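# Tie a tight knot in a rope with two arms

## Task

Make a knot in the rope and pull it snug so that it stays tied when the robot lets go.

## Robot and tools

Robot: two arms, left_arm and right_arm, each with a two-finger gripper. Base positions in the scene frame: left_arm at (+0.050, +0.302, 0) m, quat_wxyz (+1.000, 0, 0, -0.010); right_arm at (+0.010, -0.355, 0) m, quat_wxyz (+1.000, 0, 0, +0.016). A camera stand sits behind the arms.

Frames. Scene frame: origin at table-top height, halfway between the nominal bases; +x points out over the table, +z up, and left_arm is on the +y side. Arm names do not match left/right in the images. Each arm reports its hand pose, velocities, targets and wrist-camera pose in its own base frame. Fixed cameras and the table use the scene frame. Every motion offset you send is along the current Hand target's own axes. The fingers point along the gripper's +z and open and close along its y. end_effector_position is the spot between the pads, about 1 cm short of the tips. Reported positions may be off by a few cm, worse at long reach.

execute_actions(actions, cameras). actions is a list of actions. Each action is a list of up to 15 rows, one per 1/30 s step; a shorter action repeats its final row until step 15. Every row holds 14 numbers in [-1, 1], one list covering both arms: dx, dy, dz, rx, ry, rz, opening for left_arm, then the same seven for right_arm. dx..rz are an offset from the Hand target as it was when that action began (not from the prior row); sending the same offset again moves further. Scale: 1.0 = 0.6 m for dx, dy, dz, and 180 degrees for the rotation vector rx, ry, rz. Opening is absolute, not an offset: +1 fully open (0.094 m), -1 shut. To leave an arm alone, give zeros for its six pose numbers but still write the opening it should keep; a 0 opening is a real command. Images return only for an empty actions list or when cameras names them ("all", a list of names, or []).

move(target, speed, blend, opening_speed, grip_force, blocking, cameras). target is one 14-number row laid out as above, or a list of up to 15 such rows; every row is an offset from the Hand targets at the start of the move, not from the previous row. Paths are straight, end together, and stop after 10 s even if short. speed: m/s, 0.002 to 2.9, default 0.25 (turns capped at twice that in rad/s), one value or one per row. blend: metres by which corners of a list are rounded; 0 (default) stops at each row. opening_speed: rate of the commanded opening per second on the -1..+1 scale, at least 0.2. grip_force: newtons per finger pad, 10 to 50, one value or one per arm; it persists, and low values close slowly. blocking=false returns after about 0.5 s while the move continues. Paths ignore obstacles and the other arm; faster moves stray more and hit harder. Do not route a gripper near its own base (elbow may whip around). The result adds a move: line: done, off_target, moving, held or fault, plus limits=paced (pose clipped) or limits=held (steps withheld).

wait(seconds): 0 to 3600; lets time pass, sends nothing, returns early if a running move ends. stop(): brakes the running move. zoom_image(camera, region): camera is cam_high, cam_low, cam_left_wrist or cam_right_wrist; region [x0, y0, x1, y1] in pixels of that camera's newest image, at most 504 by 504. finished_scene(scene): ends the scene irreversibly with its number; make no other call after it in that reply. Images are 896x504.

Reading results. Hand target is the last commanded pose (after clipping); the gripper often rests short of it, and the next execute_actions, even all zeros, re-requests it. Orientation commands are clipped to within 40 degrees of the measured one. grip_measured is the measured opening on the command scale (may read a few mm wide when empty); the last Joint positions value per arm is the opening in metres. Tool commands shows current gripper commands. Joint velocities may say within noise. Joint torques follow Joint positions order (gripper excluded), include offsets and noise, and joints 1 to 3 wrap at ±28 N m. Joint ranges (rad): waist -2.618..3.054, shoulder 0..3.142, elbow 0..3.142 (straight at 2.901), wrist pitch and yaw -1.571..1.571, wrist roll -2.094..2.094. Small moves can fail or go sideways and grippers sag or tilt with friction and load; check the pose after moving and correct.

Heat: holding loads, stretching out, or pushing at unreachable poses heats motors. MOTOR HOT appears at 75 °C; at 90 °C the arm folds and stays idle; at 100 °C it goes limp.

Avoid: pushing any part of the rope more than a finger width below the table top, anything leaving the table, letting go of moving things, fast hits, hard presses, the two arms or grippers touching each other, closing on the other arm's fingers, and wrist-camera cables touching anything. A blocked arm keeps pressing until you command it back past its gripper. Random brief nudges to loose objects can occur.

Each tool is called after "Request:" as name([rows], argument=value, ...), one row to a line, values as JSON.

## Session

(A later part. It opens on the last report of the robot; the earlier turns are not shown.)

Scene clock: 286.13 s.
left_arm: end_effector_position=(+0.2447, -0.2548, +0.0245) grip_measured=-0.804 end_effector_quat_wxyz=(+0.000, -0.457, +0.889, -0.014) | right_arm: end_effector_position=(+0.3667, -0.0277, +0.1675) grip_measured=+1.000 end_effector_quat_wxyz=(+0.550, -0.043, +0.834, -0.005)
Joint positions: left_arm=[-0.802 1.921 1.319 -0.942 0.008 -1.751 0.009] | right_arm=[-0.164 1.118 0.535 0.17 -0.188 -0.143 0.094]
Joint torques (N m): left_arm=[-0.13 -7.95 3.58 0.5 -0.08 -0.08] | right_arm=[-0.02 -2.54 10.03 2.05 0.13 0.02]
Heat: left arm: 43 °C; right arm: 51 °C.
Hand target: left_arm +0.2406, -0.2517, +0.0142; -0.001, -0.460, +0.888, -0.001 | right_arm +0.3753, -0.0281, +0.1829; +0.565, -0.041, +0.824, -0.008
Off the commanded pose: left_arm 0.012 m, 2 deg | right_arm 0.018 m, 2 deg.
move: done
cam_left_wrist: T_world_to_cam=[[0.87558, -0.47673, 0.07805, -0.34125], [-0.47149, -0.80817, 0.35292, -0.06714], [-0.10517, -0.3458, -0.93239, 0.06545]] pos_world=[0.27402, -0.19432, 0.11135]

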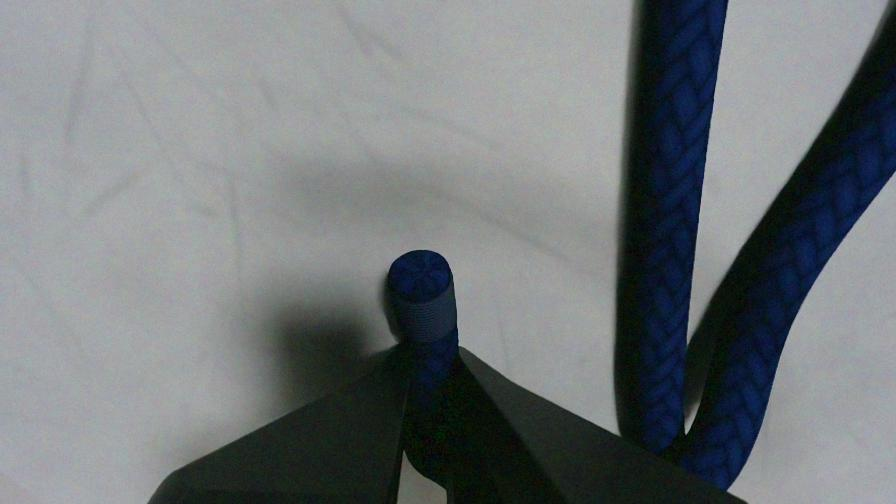

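Request:
move(target=[-0.0125,0.002,-0.005,0,0,0.333,-1,0,0,0,0,0,0,1], speed=0.15)

Request:
move(target=[0,0,0,0,0,0,-0.4,0,0,0,0,0,0,1], opening_speed=1.0)

Request:
move(target=[0,0,-0.15,0,0,0,-0.3,0,0,0,0,0,0,1], cameras=["cam_high","cam_left_wrist"])

Request:
zoom_image(camera="cam_high", region=[280, 200, 500, 360])

Scene clock: 299.87 s.
left_arm: end_effector_position=(+0.2470, -0.2526, +0.0245) grip_measured=-0.804 end_effector_quat_wxyz=(+0.007, +0.043, +0.999, -0.012) | right_arm: end_effector_position=(+0.3667, -0.0277, +0.1675) grip_measured=+1.000 end_effector_quat_wxyz=(+0.550, -0.043, +0.834, -0.005)
Joint positions: left_arm=[-0.792 1.921 1.319 -0.942 0.008 -0.707 0.009] | right_arm=[-0.164 1.118 0.535 0.17 -0.188 -0.143 0.094]
Joint torques (N m): left_arm=[0.76 -9.16 3.22 0.47 -0.06 0.15] | right_arm=[0.12 -2.45 10.17 2.1 0.05 0.07]
Heat: left arm: 43 °C; right arm: 52 °C.
Hand target: left_arm +0.2440, -0.2449, +0.0171; -0.001, +0.045, +0.999, -0.001 | right_arm +0.3753, -0.0281, +0.1829; +0.565, -0.041, +0.824, -0.008
Off the commanded pose: left_arm 0.011 m, 2 deg | right_arm 0.018 m, 2 deg.
move: off_target (left_arm)

Scene clock: 300.87 s.
left_arm: end_effector_position=(+0.2470, -0.2526, +0.0245) grip_measured=-0.403 end_effector_quat_wxyz=(+0.007, +0.043, +0.999, -0.012) | right_arm: end_effector_position=(+0.3667, -0.0277, +0.1675) grip_measured=+1.000 end_effector_quat_wxyz=(+0.550, -0.043, +0.834, -0.005)
Joint positions: left_arm=[-0.792 1.921 1.319 -0.942 0.008 -0.706 0.028] | right_arm=[-0.164 1.118 0.535 0.17 -0.188 -0.143 0.094]
Joint torques (N m): left_arm=[0.76 -9.17 3.22 0.47 -0.06 0.13] | right_arm=[-0.05 -2.52 9.81 2.15 0.04 0.12]
Heat: left arm: 43 °C; right arm: 52 °C.
Hand target: left_arm +0.2440, -0.2449, +0.0171; -0.001, +0.045, +0.999, -0.001 | right_arm +0.3753, -0.0281, +0.1829; +0.565, -0.041, +0.824, -0.008
Off the commanded pose: left_arm 0.011 m, 2 deg | right_arm 0.018 m, 2 deg.
move: done

Scene clock: 302.33 s.
left_arm: end_effector_position=(+0.2380, -0.2434, +0.1012) grip_measured=-0.303 end_effector_quat_wxyz=(-0.008, +0.043, +0.999, +0.002) | right_arm: end_effector_position=(+0.3667, -0.0277, +0.1675) grip_measured=+1.000 end_effector_quat_wxyz=(+0.550, -0.043, +0.834, -0.005)
Joint positions: left_arm=[-0.792 1.849 1.536 -1.273 0.008 -0.706 0.033] | right_arm=[-0.164 1.118 0.535 0.17 -0.188 -0.143 0.094]
Joint torques (N m): left_arm=[0.81 -9.05 7.49 0.28 -0.06 0.12] | right_arm=[0.21 -2.47 9.83 2.08 0.04 0.14]
Heat: left arm: 43 °C; right arm: 52 °C.
Hand target: left_arm +0.2441, -0.2446, +0.1071; -0.001, +0.045, +0.999, -0.001 | right_arm +0.3753, -0.0281, +0.1829; +0.565, -0.041, +0.824, -0.008
Off the commanded pose: left_arm 0.009 m, 1 deg | right_arm 0.018 m, 2 deg.
move: done
cam_left_wrist: T_world_to_cam=[[0.03565, -0.99813, 0.04975, -0.26014], [-0.93545, -0.01581, 0.35311, 0.21519], [-0.35166, -0.05912, -0.93426, 0.2688]] pos_world=[0.30511, -0.24036, 0.18809]

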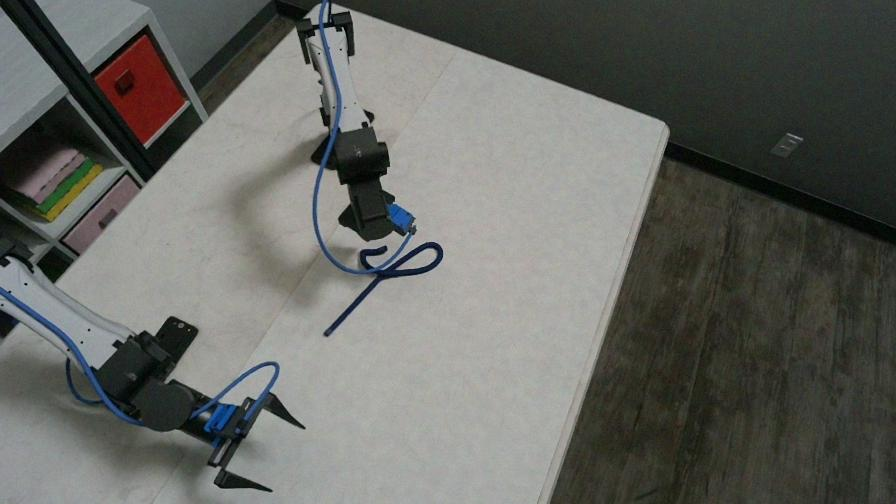

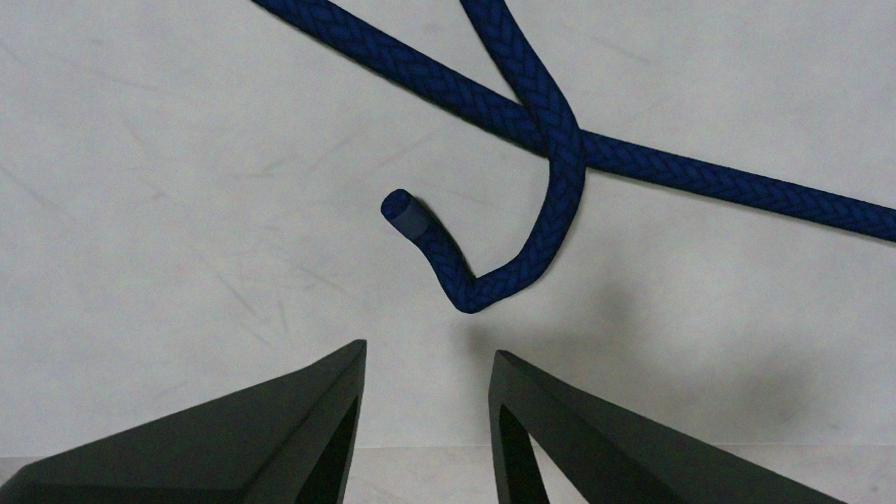

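Scaled by 2.291 from the camera's image (finer frame: 1280x720).

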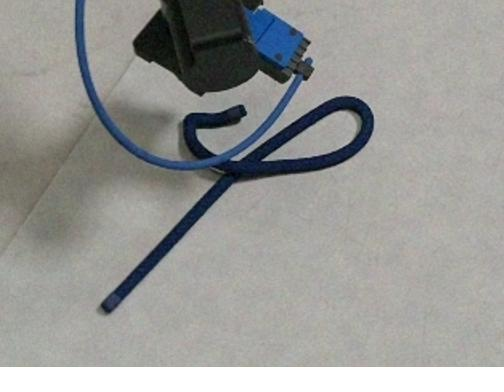

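Request:
move(target=[-0.113,0.027,0.045,0,0,0.611,-0.2,0,0,0,0,0,0,1], speed=0.6, cameras=["cam_left_wrist"])

Scene clock: 325.83 s.
left_arm: end_effector_position=(+0.3102, -0.2320, +0.0806) grip_measured=-0.202 end_effector_quat_wxyz=(+0.001, +0.841, +0.540, +0.007) | right_arm: end_effector_position=(+0.3667, -0.0277, +0.1675) grip_measured=+1.000 end_effector_quat_wxyz=(+0.550, -0.043, +0.834, -0.005)
Joint positions: left_arm=[-0.648 2.02 1.689 -1.234 -0.013 1.352 0.037] | right_arm=[-0.164 1.118 0.535 0.17 -0.188 -0.143 0.094]
Joint torques (N m): left_arm=[0.7 -9.07 7.46 0.25 0.27 0.16] | right_arm=[-0.05 -2.41 9.83 2.18 0.05 0.13]
Heat: left arm: 43 °C; right arm: 53 °C.
Hand target: left_arm +0.3130, -0.2346, +0.0799; +0.000, +0.844, +0.536, -0.001 | right_arm +0.3753, -0.0281, +0.1829; +0.565, -0.041, +0.824, -0.008
Off the commanded pose: left_arm 0.004 m, 1 deg | right_arm 0.018 m, 2 deg.
move: done
cam_left_wrist: T_world_to_cam=[[-0.95242, 0.30152, 0.04458, 0.35809], [0.29775, 0.88912, 0.34757, 0.11807], [0.06516, 0.3443, -0.93659, 0.24022]] pos_world=[0.29024, -0.29566, 0.16799]

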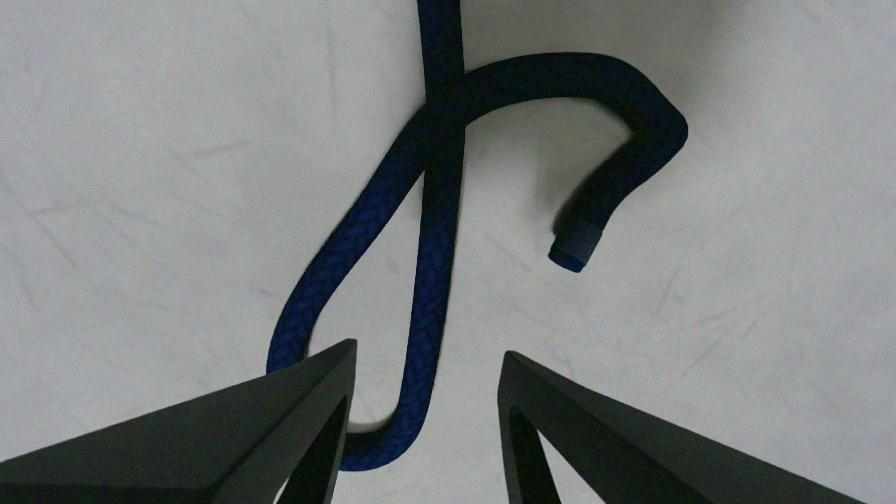

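Request:
move(target=[0,0,0.108,0,0,0,-0.35,0,0,0,0,0,0,1], speed=0.15)

Request:
move(target=[0,0,0,0,0,0,-1,0,0,0,0,0,0,1], opening_speed=1.0, cameras=["cam_left_wrist"])

Scene clock: 334.60 s.
left_arm: end_effector_position=(+0.3168, -0.2370, +0.0263) grip_measured=-0.348 end_effector_quat_wxyz=(+0.010, +0.841, +0.540, +0.010) | right_arm: end_effector_position=(+0.3667, -0.0277, +0.1675) grip_measured=+1.000 end_effector_quat_wxyz=(+0.550, -0.043, +0.834, -0.005)
Joint positions: left_arm=[-0.648 2.073 1.548 -1.02 -0.013 1.353 0.031] | right_arm=[-0.164 1.118 0.535 0.17 -0.188 -0.143 0.094]
Joint torques (N m): left_arm=[0.66 -9.44 3.86 0.53 0.28 0.16] | right_arm=[0.1 -2.32 9.59 2.14 0.06 0.1]
Heat: left arm: 44 °C; right arm: 54 °C.
Hand target: left_arm +0.3130, -0.2348, +0.0152; +0.001, +0.844, +0.537, -0.001 | right_arm +0.3753, -0.0281, +0.1829; +0.565, -0.041, +0.824, -0.008
Off the commanded pose: left_arm 0.012 m, 2 deg | right_arm 0.018 m, 2 deg.
move: off_target (left_arm)

Scene clock: 335.47 s.
left_arm: end_effector_position=(+0.3170, -0.2371, +0.0263) grip_measured=-0.808 end_effector_quat_wxyz=(+0.011, +0.841, +0.540, +0.011) | right_arm: end_effector_position=(+0.3667, -0.0277, +0.1675) grip_measured=+1.000 end_effector_quat_wxyz=(+0.550, -0.043, +0.834, -0.005)
Joint positions: left_arm=[-0.648 2.073 1.548 -1.019 -0.013 1.353 0.009] | right_arm=[-0.164 1.118 0.535 0.17 -0.188 -0.143 0.094]
Joint torques (N m): left_arm=[0.68 -9.51 3.84 0.52 0.28 0.17] | right_arm=[0.21 -2.5 9.76 2.09 0.1 0.06]
Heat: left arm: 44 °C; right arm: 54 °C.
Hand target: left_arm +0.3130, -0.2348, +0.0152; +0.001, +0.844, +0.537, -0.001 | right_arm +0.3753, -0.0281, +0.1829; +0.565, -0.041, +0.824, -0.008
Off the commanded pose: left_arm 0.012 m, 2 deg | right_arm 0.018 m, 2 deg.
move: done
cam_left_wrist: T_world_to_cam=[[-0.95276, 0.30269, 0.02479, 0.3695], [0.29267, 0.89325, 0.34125, 0.14228], [0.08115, 0.33238, -0.93965, 0.18275]] pos_world=[0.29557, -0.29968, 0.11401]

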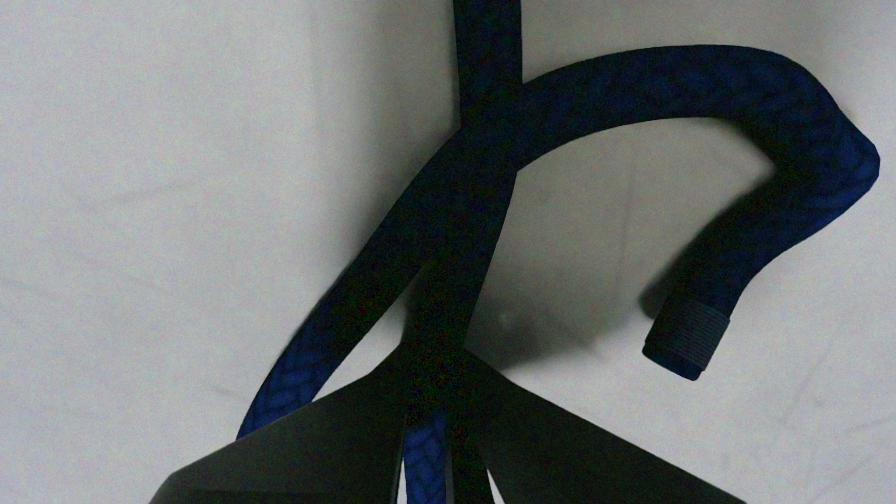

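Request:
move([
  [0,0,-0.08,0,0,0,-1,0,0,0,0,0,0,1],
  [-0.07,-0.131,-0.08,0,0,-0.194,-1,0,0,0,0,0,0,1],
  [-0.07,-0.131,-0.02,0,0,-0.194,-1,0,0,0,0,0,0,1],
], speed=0.12, blend=[0.015,0.01,0], cameras=["cam_high","cam_left_wrist"])

Request:
zoom_image(camera="cam_high", region=[280, 200, 500, 360])

Scene clock: 356.60 s.
left_arm: end_effector_position=(+0.2291, -0.2389, +0.0346) grip_measured=-0.808 end_effector_quat_wxyz=(+0.007, +0.645, +0.764, +0.004) | right_arm: end_effector_position=(+0.3667, -0.0277, +0.1675) grip_measured=+1.000 end_effector_quat_wxyz=(+0.550, -0.043, +0.834, -0.005)
Joint positions: left_arm=[-0.812 1.84 1.255 -0.972 -0.01 0.59 0.009] | right_arm=[-0.164 1.118 0.535 0.17 -0.188 -0.143 0.094]
Joint torques (N m): left_arm=[-0.14 -8.09 3.55 0.59 0.22 -0.03] | right_arm=[-0.03 -2.71 9.89 2.13 0.12 0.13]
Heat: left arm: 45 °C; right arm: 54 °C.
Hand target: left_arm +0.2240, -0.2394, +0.0273; +0.000, +0.644, +0.765, -0.001 | right_arm +0.3753, -0.0281, +0.1829; +0.565, -0.041, +0.824, -0.008
Off the commanded pose: left_arm 0.009 m, 1 deg | right_arm 0.018 m, 2 deg.
move: done
cam_left_wrist: T_world_to_cam=[[-0.95741, -0.28606, 0.03915, 0.14592], [-0.25764, 0.90766, 0.33132, 0.29659], [-0.13031, 0.30712, -0.94271, 0.24087]] pos_world=[0.24751, -0.30144, 0.12309]

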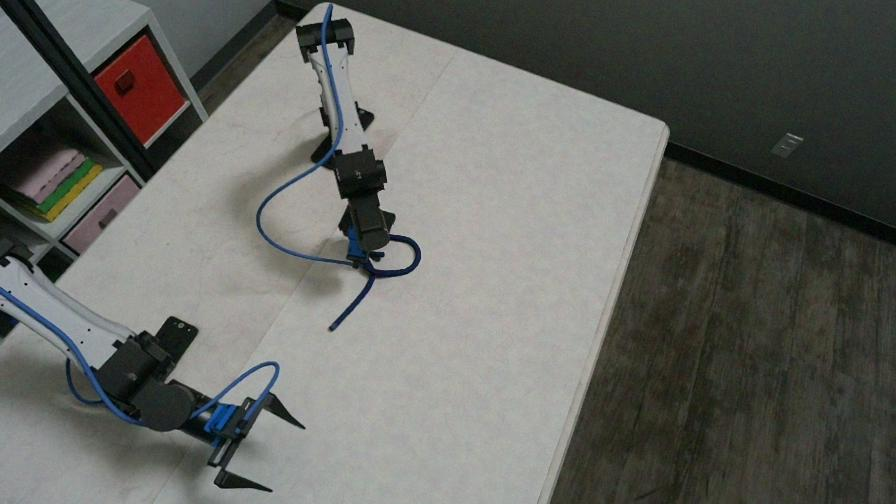

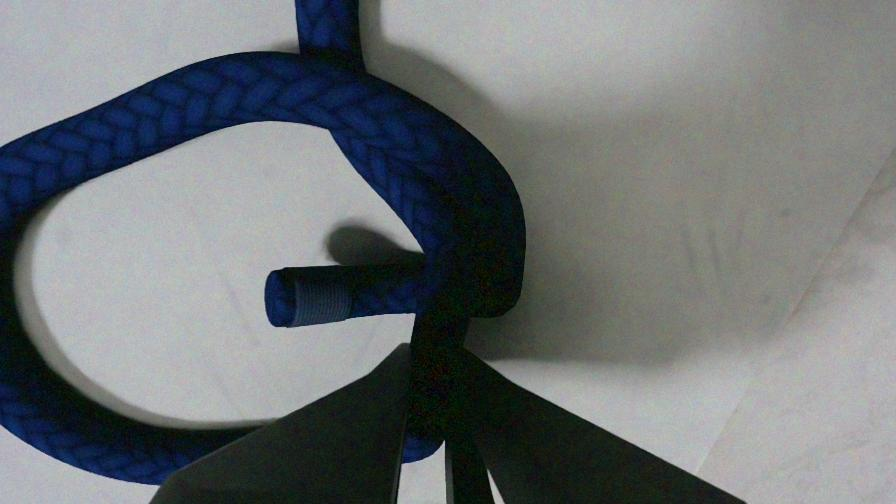

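Scaled by 2.291 from the camera's image (finer frame: 1280x720).

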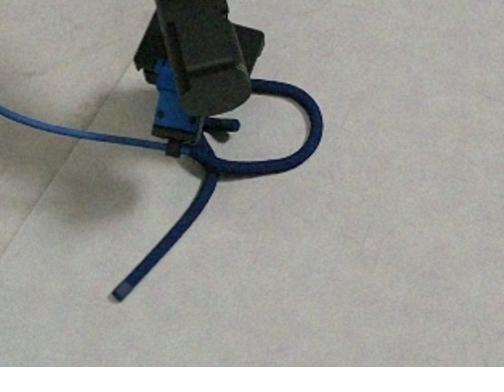

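Request:
move(target=[0,0,0.015,0,0,0,-0.4,0,0,0,0,0,0,1], opening_speed=1.0)

Request:
move(target=[0,0,-0.15,0,0,0,-0.3,0,0,0,0,0,0,1], cameras=["cam_left_wrist"])

Scene clock: 364.40 s.
left_arm: end_effector_position=(+0.2300, -0.2399, +0.0276) grip_measured=-0.403 end_effector_quat_wxyz=(+0.012, +0.645, +0.764, +0.004) | right_arm: end_effector_position=(+0.3667, -0.0277, +0.1675) grip_measured=+1.000 end_effector_quat_wxyz=(+0.550, -0.043, +0.834, -0.005)
Joint positions: left_arm=[-0.812 1.845 1.232 -0.933 -0.01 0.59 0.028] | right_arm=[-0.164 1.118 0.535 0.17 -0.188 -0.143 0.094]
Joint torques (N m): left_arm=[-0.14 -7.43 3.63 0.56 0.22 -0.03] | right_arm=[0.13 -2.25 9.94 2.17 0 0.14]
Motor temperatures (°C): left_arm=[23 45 36 27 22 22 27] | right_arm=[24 26 55 47 23 24 23]
Heat: left arm: 45 °C; right arm: 55 °C.
Hand target: left_arm +0.2240, -0.2394, +0.0183; +0.000, +0.644, +0.765, -0.001 | right_arm +0.3753, -0.0281, +0.1829; +0.565, -0.041, +0.824, -0.008
Off the commanded pose: left_arm 0.011 m, 2 deg | right_arm 0.018 m, 2 deg.
move: off_target (left_arm)

Scene clock: 365.87 s.
left_arm: end_effector_position=(+0.2234, -0.2330, +0.1022) grip_measured=-0.303 end_effector_quat_wxyz=(-0.006, +0.645, +0.764, +0.006) | right_arm: end_effector_position=(+0.3667, -0.0277, +0.1675) grip_measured=+1.000 end_effector_quat_wxyz=(+0.550, -0.043, +0.834, -0.005)
Joint positions: left_arm=[-0.812 1.781 1.455 -1.259 -0.01 0.59 0.033] | right_arm=[-0.164 1.118 0.535 0.17 -0.188 -0.143 0.094]
Joint torques (N m): left_arm=[-0.08 -8.47 7.49 0.28 0.22 -0.02] | right_arm=[-0.1 -2.71 9.94 2.09 0.05 0.09]
Motor temperatures (°C): left_arm=[23 45 36 27 22 22 27] | right_arm=[24 26 55 47 23 24 23]
Heat: left arm: 45 °C; right arm: 55 °C.
Hand target: left_arm +0.2242, -0.2392, +0.1084; +0.000, +0.644, +0.765, -0.001 | right_arm +0.3753, -0.0281, +0.1829; +0.565, -0.041, +0.824, -0.008
Off the commanded pose: left_arm 0.009 m, 1 deg | right_arm 0.018 m, 2 deg.
move: done
cam_left_wrist: T_world_to_cam=[[-0.95642, -0.28738, 0.05168, 0.13778], [-0.25147, 0.90064, 0.35443, 0.26194], [-0.1484, 0.32599, -0.93366, 0.30948]] pos_world=[0.24357, -0.2972, 0.18898]

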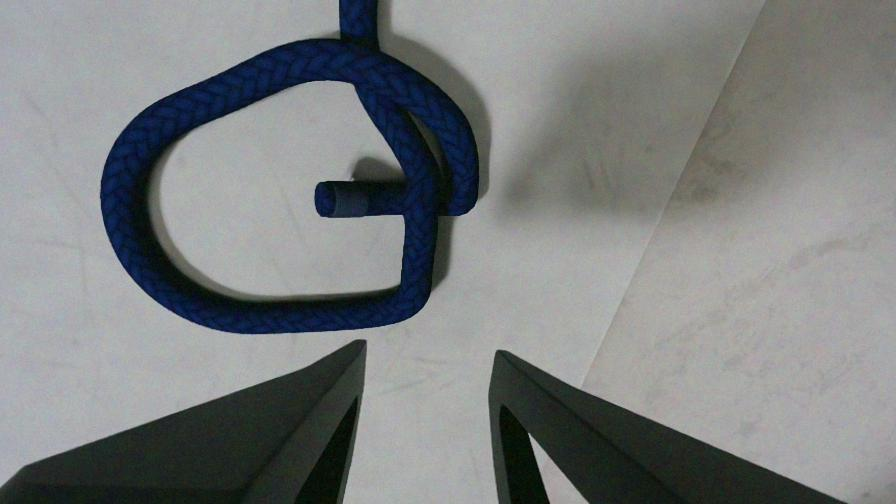

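Request:
move(target=[-0.02,0.047,0.05,0,0,-0.539,-0.4,0,0,0,0,0,0,1], speed=0.5, cameras=["cam_left_wrist"])

Scene clock: 380.50 s.
left_arm: end_effector_position=(+0.2468, -0.2404, +0.0775) grip_measured=-0.398 end_effector_quat_wxyz=(-0.008, -0.141, +0.990, +0.004) | right_arm: end_effector_position=(+0.3667, -0.0277, +0.1675) grip_measured=+1.000 end_effector_quat_wxyz=(+0.550, -0.043, +0.834, -0.005)
Joint positions: left_arm=[-0.769 1.876 1.477 -1.188 0.007 -1.051 0.028] | right_arm=[-0.164 1.118 0.535 0.17 -0.188 -0.143 0.094]
Joint torques (N m): left_arm=[0.25 -7.86 7.41 0.43 -0.06 -0.06] | right_arm=[0.13 -2.62 9.91 2.11 0.03 0.15]
Motor temperatures (°C): left_arm=[23 44 37 27 22 22 26] | right_arm=[24 26 55 47 23 24 23]
Heat: left arm: 44 °C; right arm: 55 °C.
Hand target: left_arm +0.2539, -0.2463, +0.0783; -0.001, -0.146, +0.989, -0.001 | right_arm +0.3753, -0.0281, +0.1829; +0.565, -0.041, +0.824, -0.008
Off the commanded pose: left_arm 0.009 m, 1 deg | right_arm 0.018 m, 2 deg.
move: done
cam_left_wrist: T_world_to_cam=[[0.39306, -0.91852, 0.04272, -0.32478], [-0.86697, -0.35472, 0.35005, 0.13372], [-0.30637, -0.17463, -0.93576, 0.21119]] pos_world=[0.30829, -0.21401, 0.16469]

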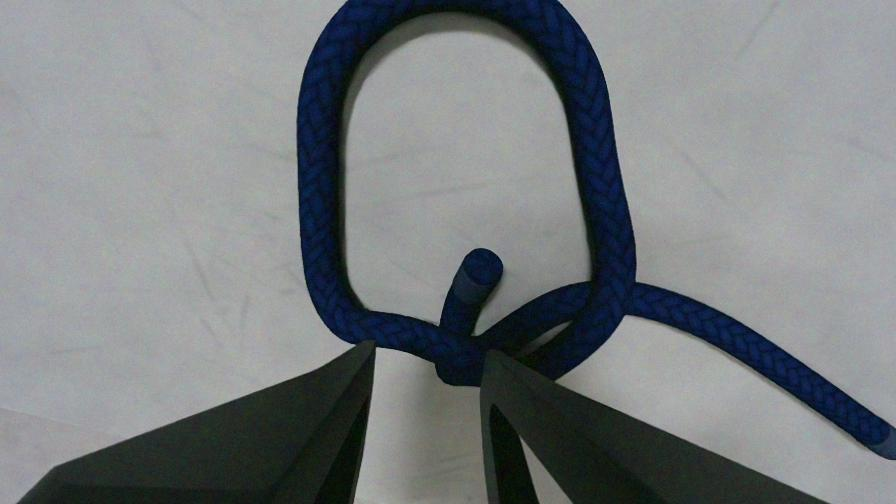

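Request:
move([
  [0.0245,-0.0065,0.03,0,0,0.111,-0.5,0,0,0,0,0,0,1],
  [0.0245,-0.0065,0.103,0,0,0.111,-0.5,0,0,0,0,0,0,1],
], speed=0.12, cameras=["cam_left_wrist"])

Scene clock: 391.20 s.
left_arm: end_effector_position=(+0.2442, -0.2569, +0.0324) grip_measured=-0.498 end_effector_quat_wxyz=(+0.007, +0.020, +1.000, -0.013) | right_arm: end_effector_position=(+0.3667, -0.0277, +0.1675) grip_measured=+1.000 end_effector_quat_wxyz=(+0.550, -0.043, +0.834, -0.005)
Joint positions: left_arm=[-0.806 1.914 1.343 -0.972 0.009 -0.766 0.024] | right_arm=[-0.164 1.118 0.535 0.17 -0.188 -0.143 0.094]
Joint torques (N m): left_arm=[-0.13 -7.09 3.06 0.76 -0.08 0.13] | right_arm=[0.17 -2.54 10.1 2.17 0.02 0.19]
Motor temperatures (°C): left_arm=[23 44 37 26 22 22 26] | right_arm=[24 26 56 47 23 24 23]
Heat: left arm: 44 °C; right arm: 56 °C.
Hand target: left_arm +0.2410, -0.2545, +0.0165; -0.001, +0.027, +1.000, -0.001 | right_arm +0.3753, -0.0281, +0.1829; +0.565, -0.041, +0.824, -0.008
Off the commanded pose: left_arm 0.016 m, 2 deg | right_arm 0.018 m, 2 deg.
move: off_target (left_arm)
cam_left_wrist: T_world_to_cam=[[0.08009, -0.99337, 0.08242, -0.28107], [-0.94367, -0.04893, 0.32725, 0.2395], [-0.32105, -0.10399, -0.94134, 0.18712]] pos_world=[0.3086, -0.24803, 0.12094]

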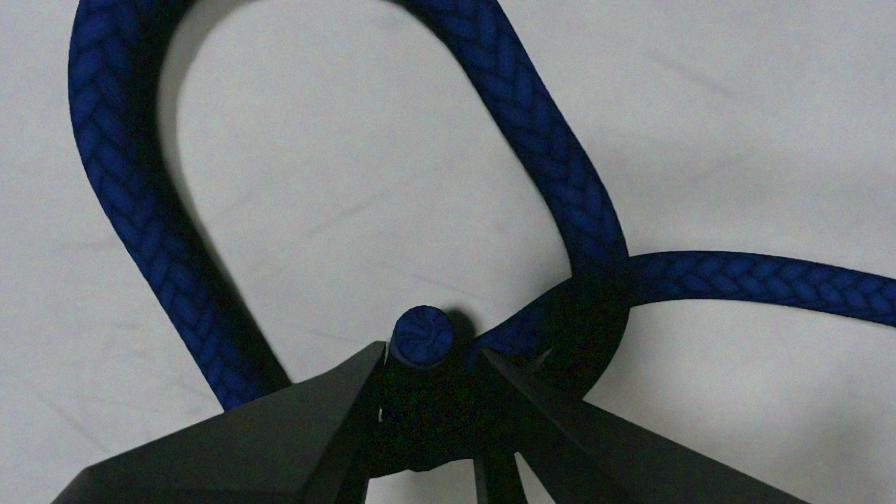

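Request:
move([
  [0,0,-0.03,0,0,0,-0.5,0,0,0,0,0,0,1],
  [-0.02,0.003,-0.03,0,0,0,-0.5,0,0,0,0,0,0,1],
  [-0.02,0.003,0.005,0,0,0,-0.5,0,0,0,0,0,0,1],
], speed=0.12, cameras=["cam_left_wrist"])

Scene clock: 398.97 s.
left_arm: end_effector_position=(+0.2541, -0.2570, +0.0308) grip_measured=-0.498 end_effector_quat_wxyz=(+0.007, +0.024, +1.000, -0.013) | right_arm: end_effector_position=(+0.3667, -0.0277, +0.1675) grip_measured=+1.000 end_effector_quat_wxyz=(+0.550, -0.043, +0.834, -0.005)
Joint positions: left_arm=[-0.787 1.941 1.375 -0.977 0.008 -0.739 0.024] | right_arm=[-0.164 1.118 0.535 0.17 -0.188 -0.143 0.094]
Joint torques (N m): left_arm=[0.46 -7.08 2.97 0.79 -0.05 0.12] | right_arm=[0.13 -2.47 9.83 2.08 0.11 0.16]
Motor temperatures (°C): left_arm=[23 44 37 26 22 22 26] | right_arm=[24 26 56 47 23 24 23]
Heat: left arm: 44 °C; right arm: 56 °C.
Hand target: left_arm +0.2530, -0.2533, +0.0135; -0.001, +0.027, +1.000, -0.001 | right_arm +0.3753, -0.0281, +0.1829; +0.565, -0.041, +0.824, -0.008
Off the commanded pose: left_arm 0.018 m, 2 deg | right_arm 0.018 m, 2 deg.
move: off_target (left_arm)
cam_left_wrist: T_world_to_cam=[[0.07246, -0.9941, 0.08075, -0.27998], [-0.94434, -0.04233, 0.32624, 0.25116], [-0.3209, -0.09989, -0.94183, 0.18991]] pos_world=[0.31841, -0.24873, 0.11954]

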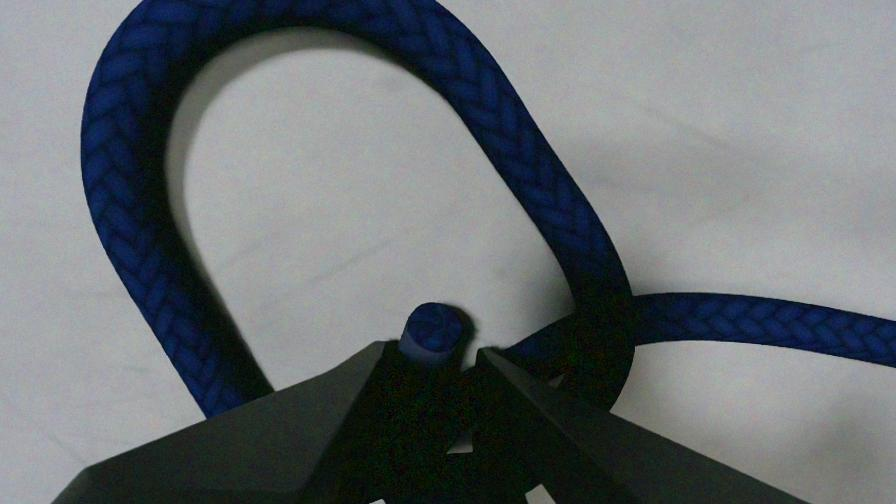

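Request:
move(target=[0,0,0,0,0,0,-1,0,0,0,0,0,0,1], opening_speed=0.8, cameras=["cam_left_wrist"])

Scene clock: 403.20 s.
left_arm: end_effector_position=(+0.2557, -0.2567, +0.0241) grip_measured=-0.796 end_effector_quat_wxyz=(+0.008, +0.023, +1.000, -0.010) | right_arm: end_effector_position=(+0.3667, -0.0277, +0.1675) grip_measured=+1.000 end_effector_quat_wxyz=(+0.550, -0.043, +0.834, -0.005)
Joint positions: left_arm=[-0.786 1.955 1.366 -0.957 0.003 -0.739 0.01] | right_arm=[-0.164 1.118 0.535 0.17 -0.188 -0.143 0.094]
Joint torques (N m): left_arm=[0.35 -8.53 3.59 0.55 0 0.12] | right_arm=[0.12 -2.55 9.73 2.07 0.11 0.09]
Motor temperatures (°C): left_arm=[23 43 37 26 22 22 26] | right_arm=[24 26 56 47 23 24 23]
Heat: left arm: 43 °C; right arm: 56 °C.
Hand target: left_arm +0.2525, -0.2529, +0.0141; -0.001, +0.027, +1.000, -0.001 (not the last commanded pose) | right_arm +0.3753, -0.0281, +0.1829; +0.565, -0.041, +0.824, -0.008
Off the commanded pose: left_arm 0.011 m, 1 deg | right_arm 0.018 m, 2 deg.
move: done
cam_left_wrist: T_world_to_cam=[[0.07362, -0.99443, 0.07547, -0.2796], [-0.94479, -0.04532, 0.32452, 0.25422], [-0.31929, -0.0952, -0.94286, 0.1849]] pos_world=[0.31981, -0.24892, 0.11294]

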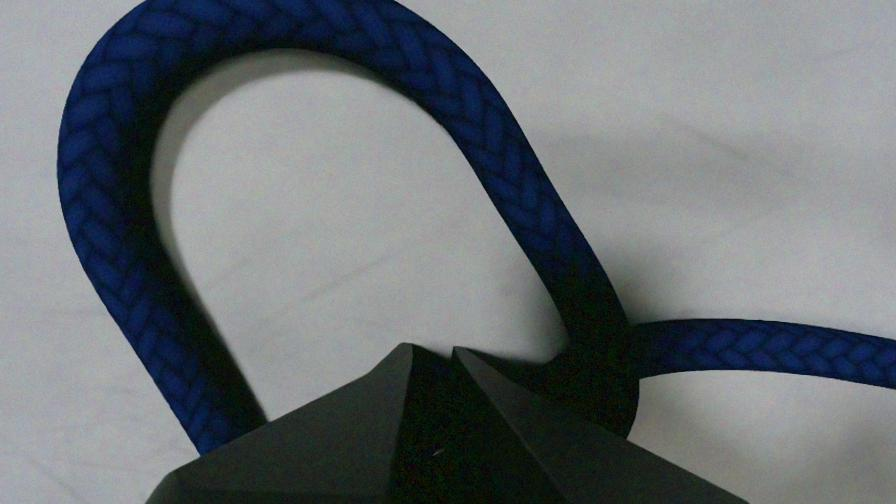

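Request:
move([
  [-0.02,0,-0.06,0,0,0,-1,0,0,0,0,0,0,1],
  [-0.10,0.0,-0.08,0,0,0,-1,0,0,0,0,0,0,1],
], speed=0.06, cameras=["cam_left_wrist","cam_high"])

Request:
zoom_image(camera="cam_high", region=[280, 200, 500, 360])

Scene clock: 409.67 s.
left_arm: end_effector_position=(+0.3079, -0.2545, +0.0629) grip_measured=-0.796 end_effector_quat_wxyz=(+0.000, +0.024, +1.000, -0.002) | right_arm: end_effector_position=(+0.3667, -0.0277, +0.1675) grip_measured=+1.000 end_effector_quat_wxyz=(+0.550, -0.043, +0.834, -0.005)
Joint positions: left_arm=[-0.689 2.08 1.708 -1.196 0.003 -0.641 0.01] | right_arm=[-0.164 1.118 0.535 0.17 -0.188 -0.143 0.094]
Joint torques (N m): left_arm=[0.58 -9.59 7.5 0.29 0 0.13] | right_arm=[0.24 -2.33 10.09 2.11 0.09 0.09]
Motor temperatures (°C): left_arm=[23 43 37 26 22 22 27] | right_arm=[24 26 56 48 23 24 23]
Heat: left arm: 43 °C; right arm: 56 °C.
Hand target: left_arm +0.3125, -0.2561, +0.0621; -0.001, +0.027, +1.000, -0.001 | right_arm +0.3753, -0.0281, +0.1829; +0.565, -0.041, +0.824, -0.008
Off the commanded pose: left_arm 0.005 m, 0 deg | right_arm 0.018 m, 2 deg.
move: done
cam_left_wrist: T_world_to_cam=[[0.07277, -0.99561, 0.05884, -0.28315], [-0.93987, -0.04872, 0.33805, 0.28784], [-0.3337, -0.0799, -0.93929, 0.24647]] pos_world=[0.37339, -0.24819, 0.15087]
Images, in order (width x height): cam_high 896x504, cam_left_wrist 896x504.

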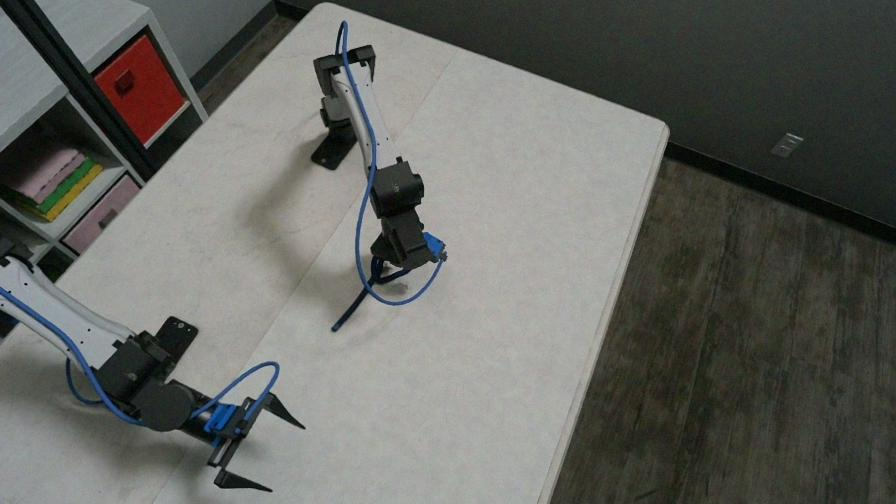

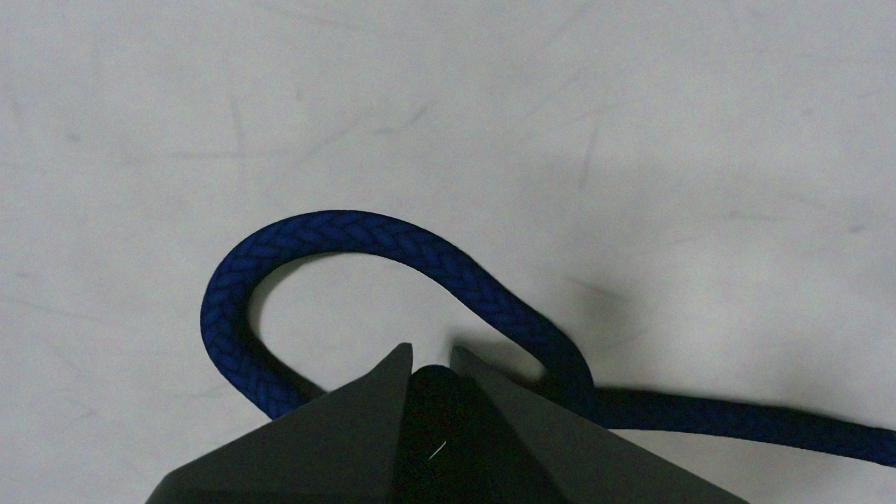

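Scaled by 2.291 from the camera's image (finer frame: 1280x720).

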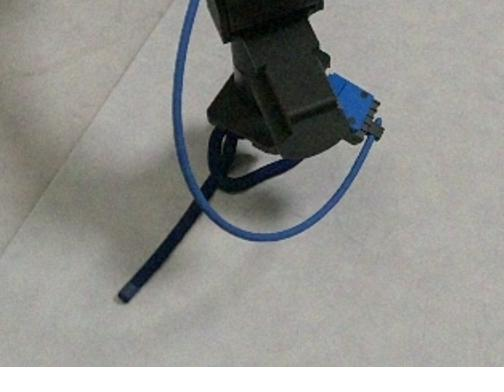

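Request:
move(target=[-0.10,0.13,-0.04,0,0,0,-1,0,0,0,0,0,0,1], speed=0.08, cameras=["cam_left_wrist","cam_high"])

Request:
zoom_image(camera="cam_high", region=[280, 180, 500, 360])

Scene clock: 416.00 s.
left_arm: end_effector_position=(+0.3725, -0.1806, +0.0872) grip_measured=-0.796 end_effector_quat_wxyz=(+0.001, +0.023, +1.000, -0.002) | right_arm: end_effector_position=(+0.3667, -0.0277, +0.1675) grip_measured=+1.000 end_effector_quat_wxyz=(+0.550, -0.043, +0.834, -0.005)
Joint positions: left_arm=[-0.45 2.134 1.887 -1.321 0.003 -0.404 0.01] | right_arm=[-0.164 1.118 0.535 0.17 -0.188 -0.143 0.094]
Joint torques (N m): left_arm=[0.46 -10.04 7.57 0.32 0.01 0.14] | right_arm=[0.24 -2.35 9.98 2.13 0.06 0.09]
Motor temperatures (°C): left_arm=[23 43 38 26 22 22 27] | right_arm=[24 26 57 48 23 24 23]
Heat: left arm: 43 °C; right arm: 57 °C.
Hand target: left_arm +0.3767, -0.1815, +0.0858; -0.001, +0.027, +1.000, -0.001 | right_arm +0.3753, -0.0281, +0.1829; +0.565, -0.041, +0.824, -0.008
Off the commanded pose: left_arm 0.005 m, 1 deg | right_arm 0.018 m, 2 deg.
move: done
cam_left_wrist: T_world_to_cam=[[0.07499, -0.99545, 0.05886, -0.21655], [-0.9402, -0.05092, 0.3368, 0.34383], [-0.33226, -0.0806, -0.93974, 0.29607]] pos_world=[0.43788, -0.17419, 0.17517]
Images, in order (width x height): cam_high 896x504, cam_left_wrist 896x504.

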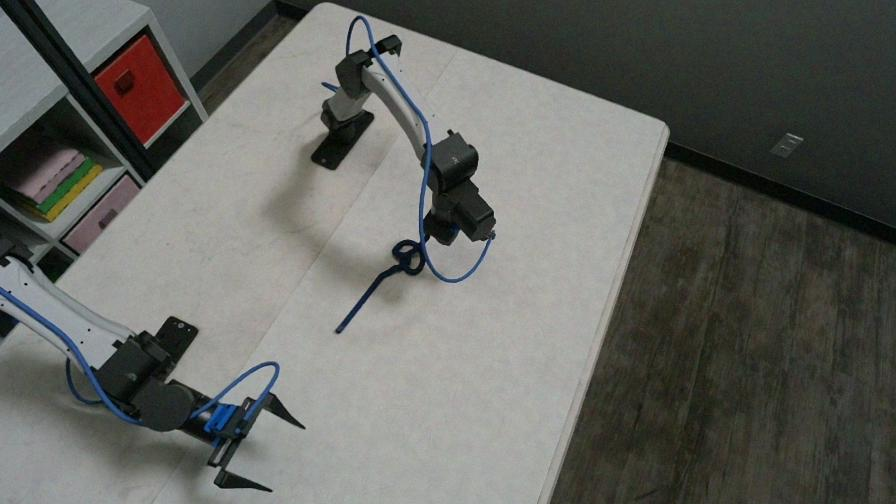

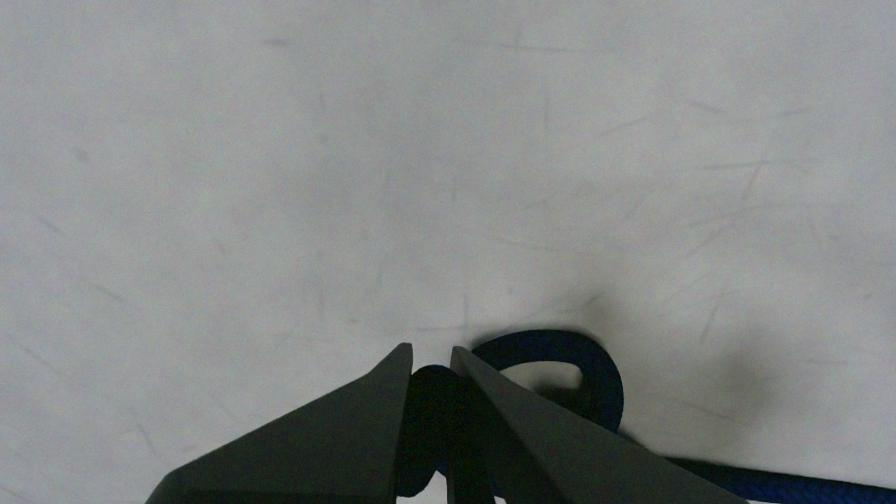

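Scaled by 2.291 from the camera's image (finer frame: 1280x720).

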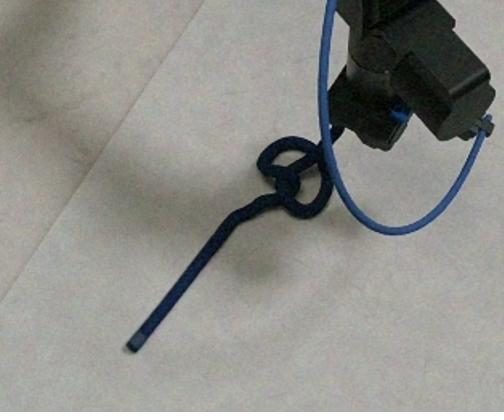

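Request:
move(target=[0,0,0,0,0,0,-1,0.134,0.433,-0.034,-0.2725,0.305,-0.369,0], speed=0.25, cameras=["cam_right_wrist"])

Scene clock: 434.40 s.
left_arm: end_effector_position=(+0.3722, -0.1805, +0.0872) grip_measured=-0.796 end_effector_quat_wxyz=(+0.000, +0.023, +1.000, -0.002) | right_arm: end_effector_position=(+0.3104, +0.2213, +0.0987) grip_measured=+0.002 end_effector_quat_wxyz=(+0.002, -0.650, +0.760, +0.001)
Joint positions: left_arm=[-0.45 2.134 1.887 -1.322 0.003 -0.403 0.01] | right_arm=[0.618 1.993 1.723 -1.297 -0.003 -0.798 0.047]
Joint torques (N m): left_arm=[0.46 -10.02 7.58 0.31 0.01 0.13] | right_arm=[0.27 -9.44 8.43 0.21 0.1 -0.18]
Motor temperatures (°C): left_arm=[23 46 40 26 22 22 28] | right_arm=[24 26 57 47 23 24 23]
Heat: left arm: 46 °C; right arm: 57 °C.
Hand target: left_arm +0.3767, -0.1814, +0.0858; -0.001, +0.027, +1.000, -0.001 | right_arm +0.3122, +0.2240, +0.1001; -0.001, -0.656, +0.755, +0.000
Off the commanded pose: left_arm 0.005 m, 0 deg | right_arm 0.004 m, 1 deg.
move: done
cam_right_wrist: T_world_to_cam=[[0.99759, -0.03069, 0.06217, -0.31557], [-0.05027, -0.93766, 0.3439, 0.2199], [0.04774, -0.3462, -0.93695, 0.261]] pos_world=[0.3134, 0.28687, 0.18854]

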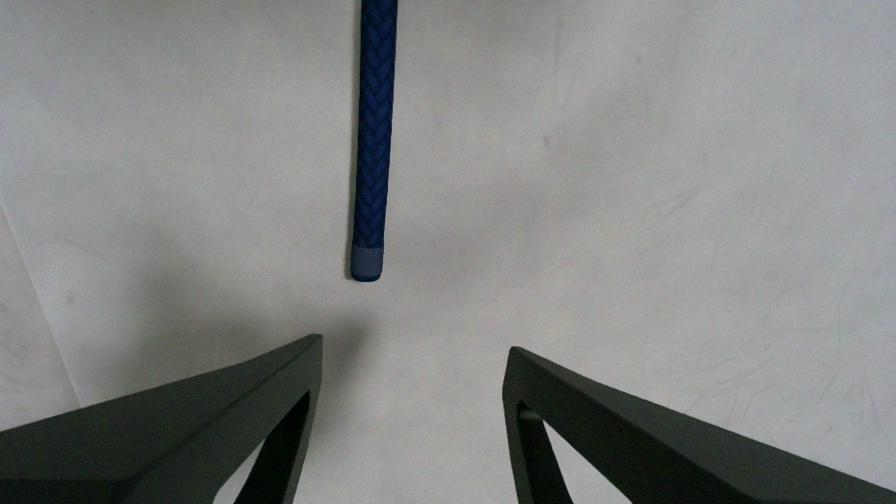

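Request:
move([
  [0,0,0,0,0,0,-1,-0.027,0.0325,0.07,0,0,0,-0.2],
  [0,0,0,0,0,0,-1,-0.027,0.0325,0.137,0,0,0,-0.2],
], speed=0.12, cameras=["cam_right_wrist"])

Scene clock: 443.43 s.
left_arm: end_effector_position=(+0.3722, -0.1805, +0.0872) grip_measured=-0.796 end_effector_quat_wxyz=(+0.000, +0.023, +1.000, -0.002) | right_arm: end_effector_position=(+0.2981, +0.2435, +0.0263) grip_measured=-0.198 end_effector_quat_wxyz=(+0.008, -0.658, +0.753, +0.001)
Joint positions: left_arm=[-0.45 2.134 1.887 -1.322 0.003 -0.403 0.01] | right_arm=[0.684 2.042 1.503 -1.015 -0.002 -0.753 0.038]
Joint torques (N m): left_arm=[0.44 -10.03 7.58 0.31 0.01 0.13] | right_arm=[0.06 -9.94 4.97 0.47 0 0.02]
Motor temperatures (°C): left_arm=[23 46 40 26 22 22 28] | right_arm=[23 28 57 44 23 24 23]
Heat: left arm: 46 °C; right arm: 57 °C.
Hand target: left_arm +0.3767, -0.1814, +0.0858; -0.001, +0.027, +1.000, -0.001 | right_arm +0.2950, +0.2427, +0.0180; -0.001, -0.656, +0.755, +0.000
Off the commanded pose: left_arm 0.005 m, 0 deg | right_arm 0.009 m, 1 deg.
move: done
cam_right_wrist: T_world_to_cam=[[0.99734, -0.01027, 0.07211, -0.30326], [-0.03404, -0.94101, 0.33667, 0.26118], [0.0644, -0.33823, -0.93886, 0.19461]] pos_world=[0.29881, 0.30848, 0.11665]

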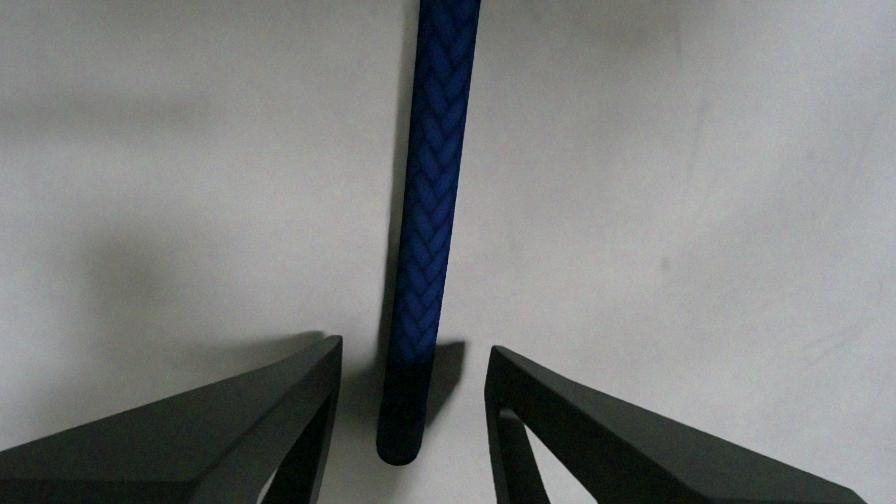

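Good. Close.

Request:
move(target=[0,0,0,0,0,0,-1,0,0,0,0,0,0,-1], opening_speed=1.0)

Request:
move(target=[0,0,0,0,0,0,-1,0,0,-0.10,0,0,0,-1], speed=0.12, cameras=["cam_high"])

Request:
zoom_image(camera="cam_high", region=[280, 180, 500, 360])

Scene clock: 447.73 s.
left_arm: end_effector_position=(+0.3722, -0.1805, +0.0872) grip_measured=-0.796 end_effector_quat_wxyz=(+0.000, +0.023, +1.000, -0.002) | right_arm: end_effector_position=(+0.2982, +0.2436, +0.0263) grip_measured=-0.987 end_effector_quat_wxyz=(+0.008, -0.658, +0.753, +0.001)
Joint positions: left_arm=[-0.45 2.134 1.887 -1.322 0.003 -0.403 0.01] | right_arm=[0.684 2.042 1.503 -1.015 -0.002 -0.753 0.001]
Joint torques (N m): left_arm=[0.46 -10.03 7.58 0.31 0.01 0.14] | right_arm=[0.18 -9.78 5.04 0.5 0.03 0.06]
Motor temperatures (°C): left_arm=[23 47 41 26 22 22 28] | right_arm=[23 29 56 44 23 24 23]
Heat: left arm: 47 °C; right arm: 56 °C.
Hand target: left_arm +0.3767, -0.1814, +0.0858; -0.001, +0.027, +1.000, -0.001 | right_arm +0.2949, +0.2427, +0.0180; -0.001, -0.656, +0.754, +0.000
Off the commanded pose: left_arm 0.005 m, 0 deg | right_arm 0.009 m, 1 deg.
move: done

Scene clock: 449.17 s.
left_arm: end_effector_position=(+0.3722, -0.1805, +0.0872) grip_measured=-0.796 end_effector_quat_wxyz=(+0.000, +0.023, +1.000, -0.002) | right_arm: end_effector_position=(+0.2910, +0.2377, +0.0652) grip_measured=-0.987 end_effector_quat_wxyz=(-0.017, -0.658, +0.753, +0.002)
Joint positions: left_arm=[-0.45 2.134 1.887 -1.322 0.003 -0.403 0.01] | right_arm=[0.684 2.022 1.63 -1.214 -0.002 -0.753 0.001]
Joint torques (N m): left_arm=[0.44 -10.03 7.58 0.31 0.01 0.13] | right_arm=[-0.12 -12.88 8.54 0.15 -0.02 0.12]
Motor temperatures (°C): left_arm=[23 47 41 26 22 22 28] | right_arm=[23 29 56 43 23 24 23]
Heat: left arm: 47 °C; right arm: 56 °C.
Hand target: left_arm +0.3767, -0.1814, +0.0858; -0.001, +0.027, +1.000, -0.001 | right_arm +0.2950, +0.2427, +0.0780; -0.001, -0.656, +0.754, +0.000
Off the commanded pose: left_arm 0.005 m, 0 deg | right_arm 0.014 m, 2 deg.
move: off_target (right_arm)

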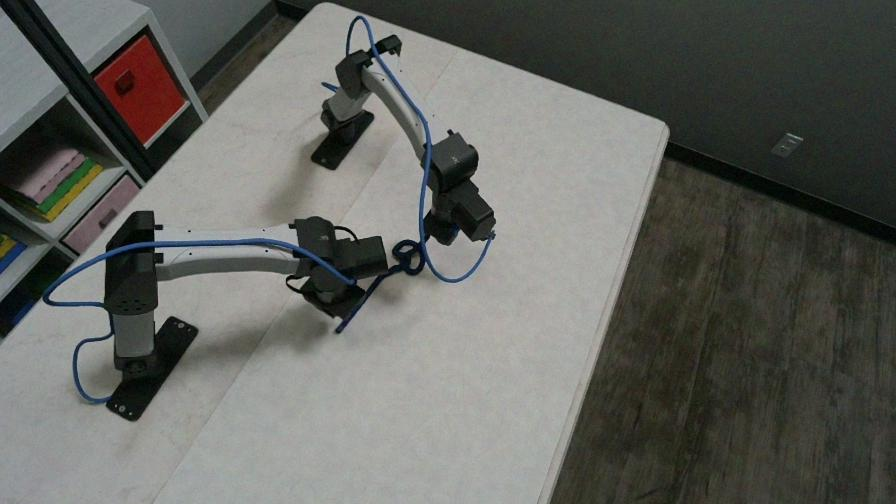

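Scaled by 2.291 from the camera's image (finer frame: 1280x720).

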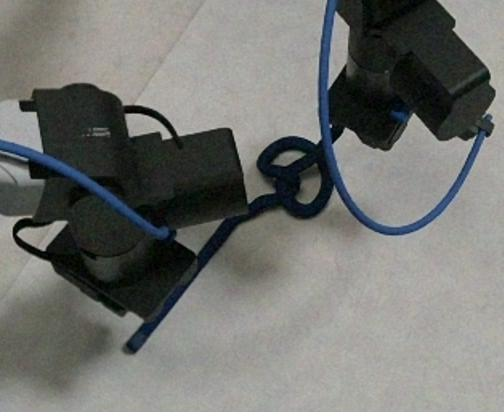

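Request:
move([
  [0,0,0,0,0,0,-1,0,0,0,0,0,0,-0.2],
  [0,0,0,0,0,0,-1,0,0,0.122,0,0,0,-0.2],
], speed=0.08, cameras=["cam_right_wrist"])

Scene clock: 455.17 s.
left_arm: end_effector_position=(+0.3722, -0.1805, +0.0872) grip_measured=-0.796 end_effector_quat_wxyz=(+0.000, +0.023, +1.000, -0.002) | right_arm: end_effector_position=(+0.2976, +0.2431, +0.0137) grip_measured=-0.202 end_effector_quat_wxyz=(+0.007, -0.658, +0.753, +0.001)
Joint positions: left_arm=[-0.45 2.134 1.887 -1.322 0.003 -0.403 0.01] | right_arm=[0.684 2.058 1.474 -0.974 -0.002 -0.752 0.037]
Joint torques (N m): left_arm=[0.46 -10.03 7.58 0.31 0.01 0.13] | right_arm=[-0.02 -9.59 4.68 0.51 -0.03 0.14]
Motor temperatures (°C): left_arm=[23 47 41 26 22 22 28] | right_arm=[23 31 55 42 23 24 23]
Heat: left arm: 47 °C; right arm: 55 °C.
Hand target: left_arm +0.3767, -0.1814, +0.0858; -0.001, +0.027, +1.000, -0.001 | right_arm +0.2949, +0.2427, +0.0048; -0.001, -0.656, +0.755, +0.000
Off the commanded pose: left_arm 0.005 m, 0 deg | right_arm 0.009 m, 1 deg.
move: done
cam_right_wrist: T_world_to_cam=[[0.9975, -0.01085, 0.06983, -0.30178], [-0.03392, -0.94036, 0.33848, 0.26484], [0.06199, -0.34001, -0.93838, 0.18385]] pos_world=[0.29861, 0.30828, 0.10395]

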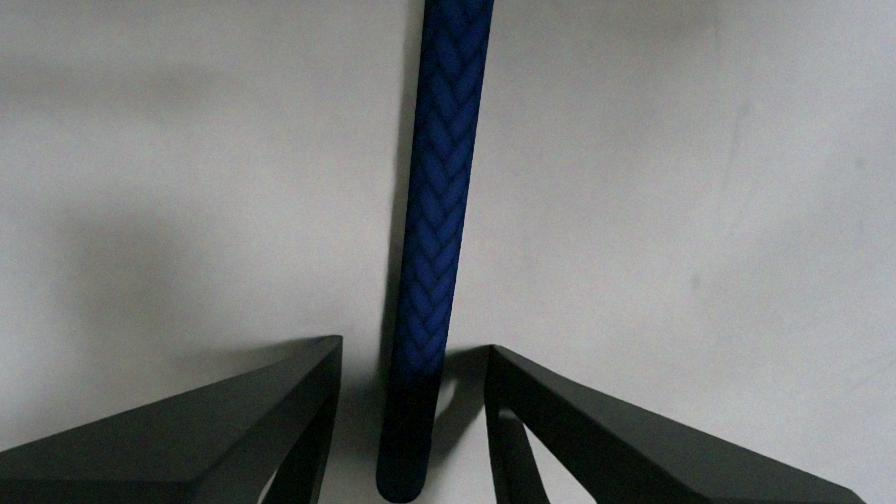

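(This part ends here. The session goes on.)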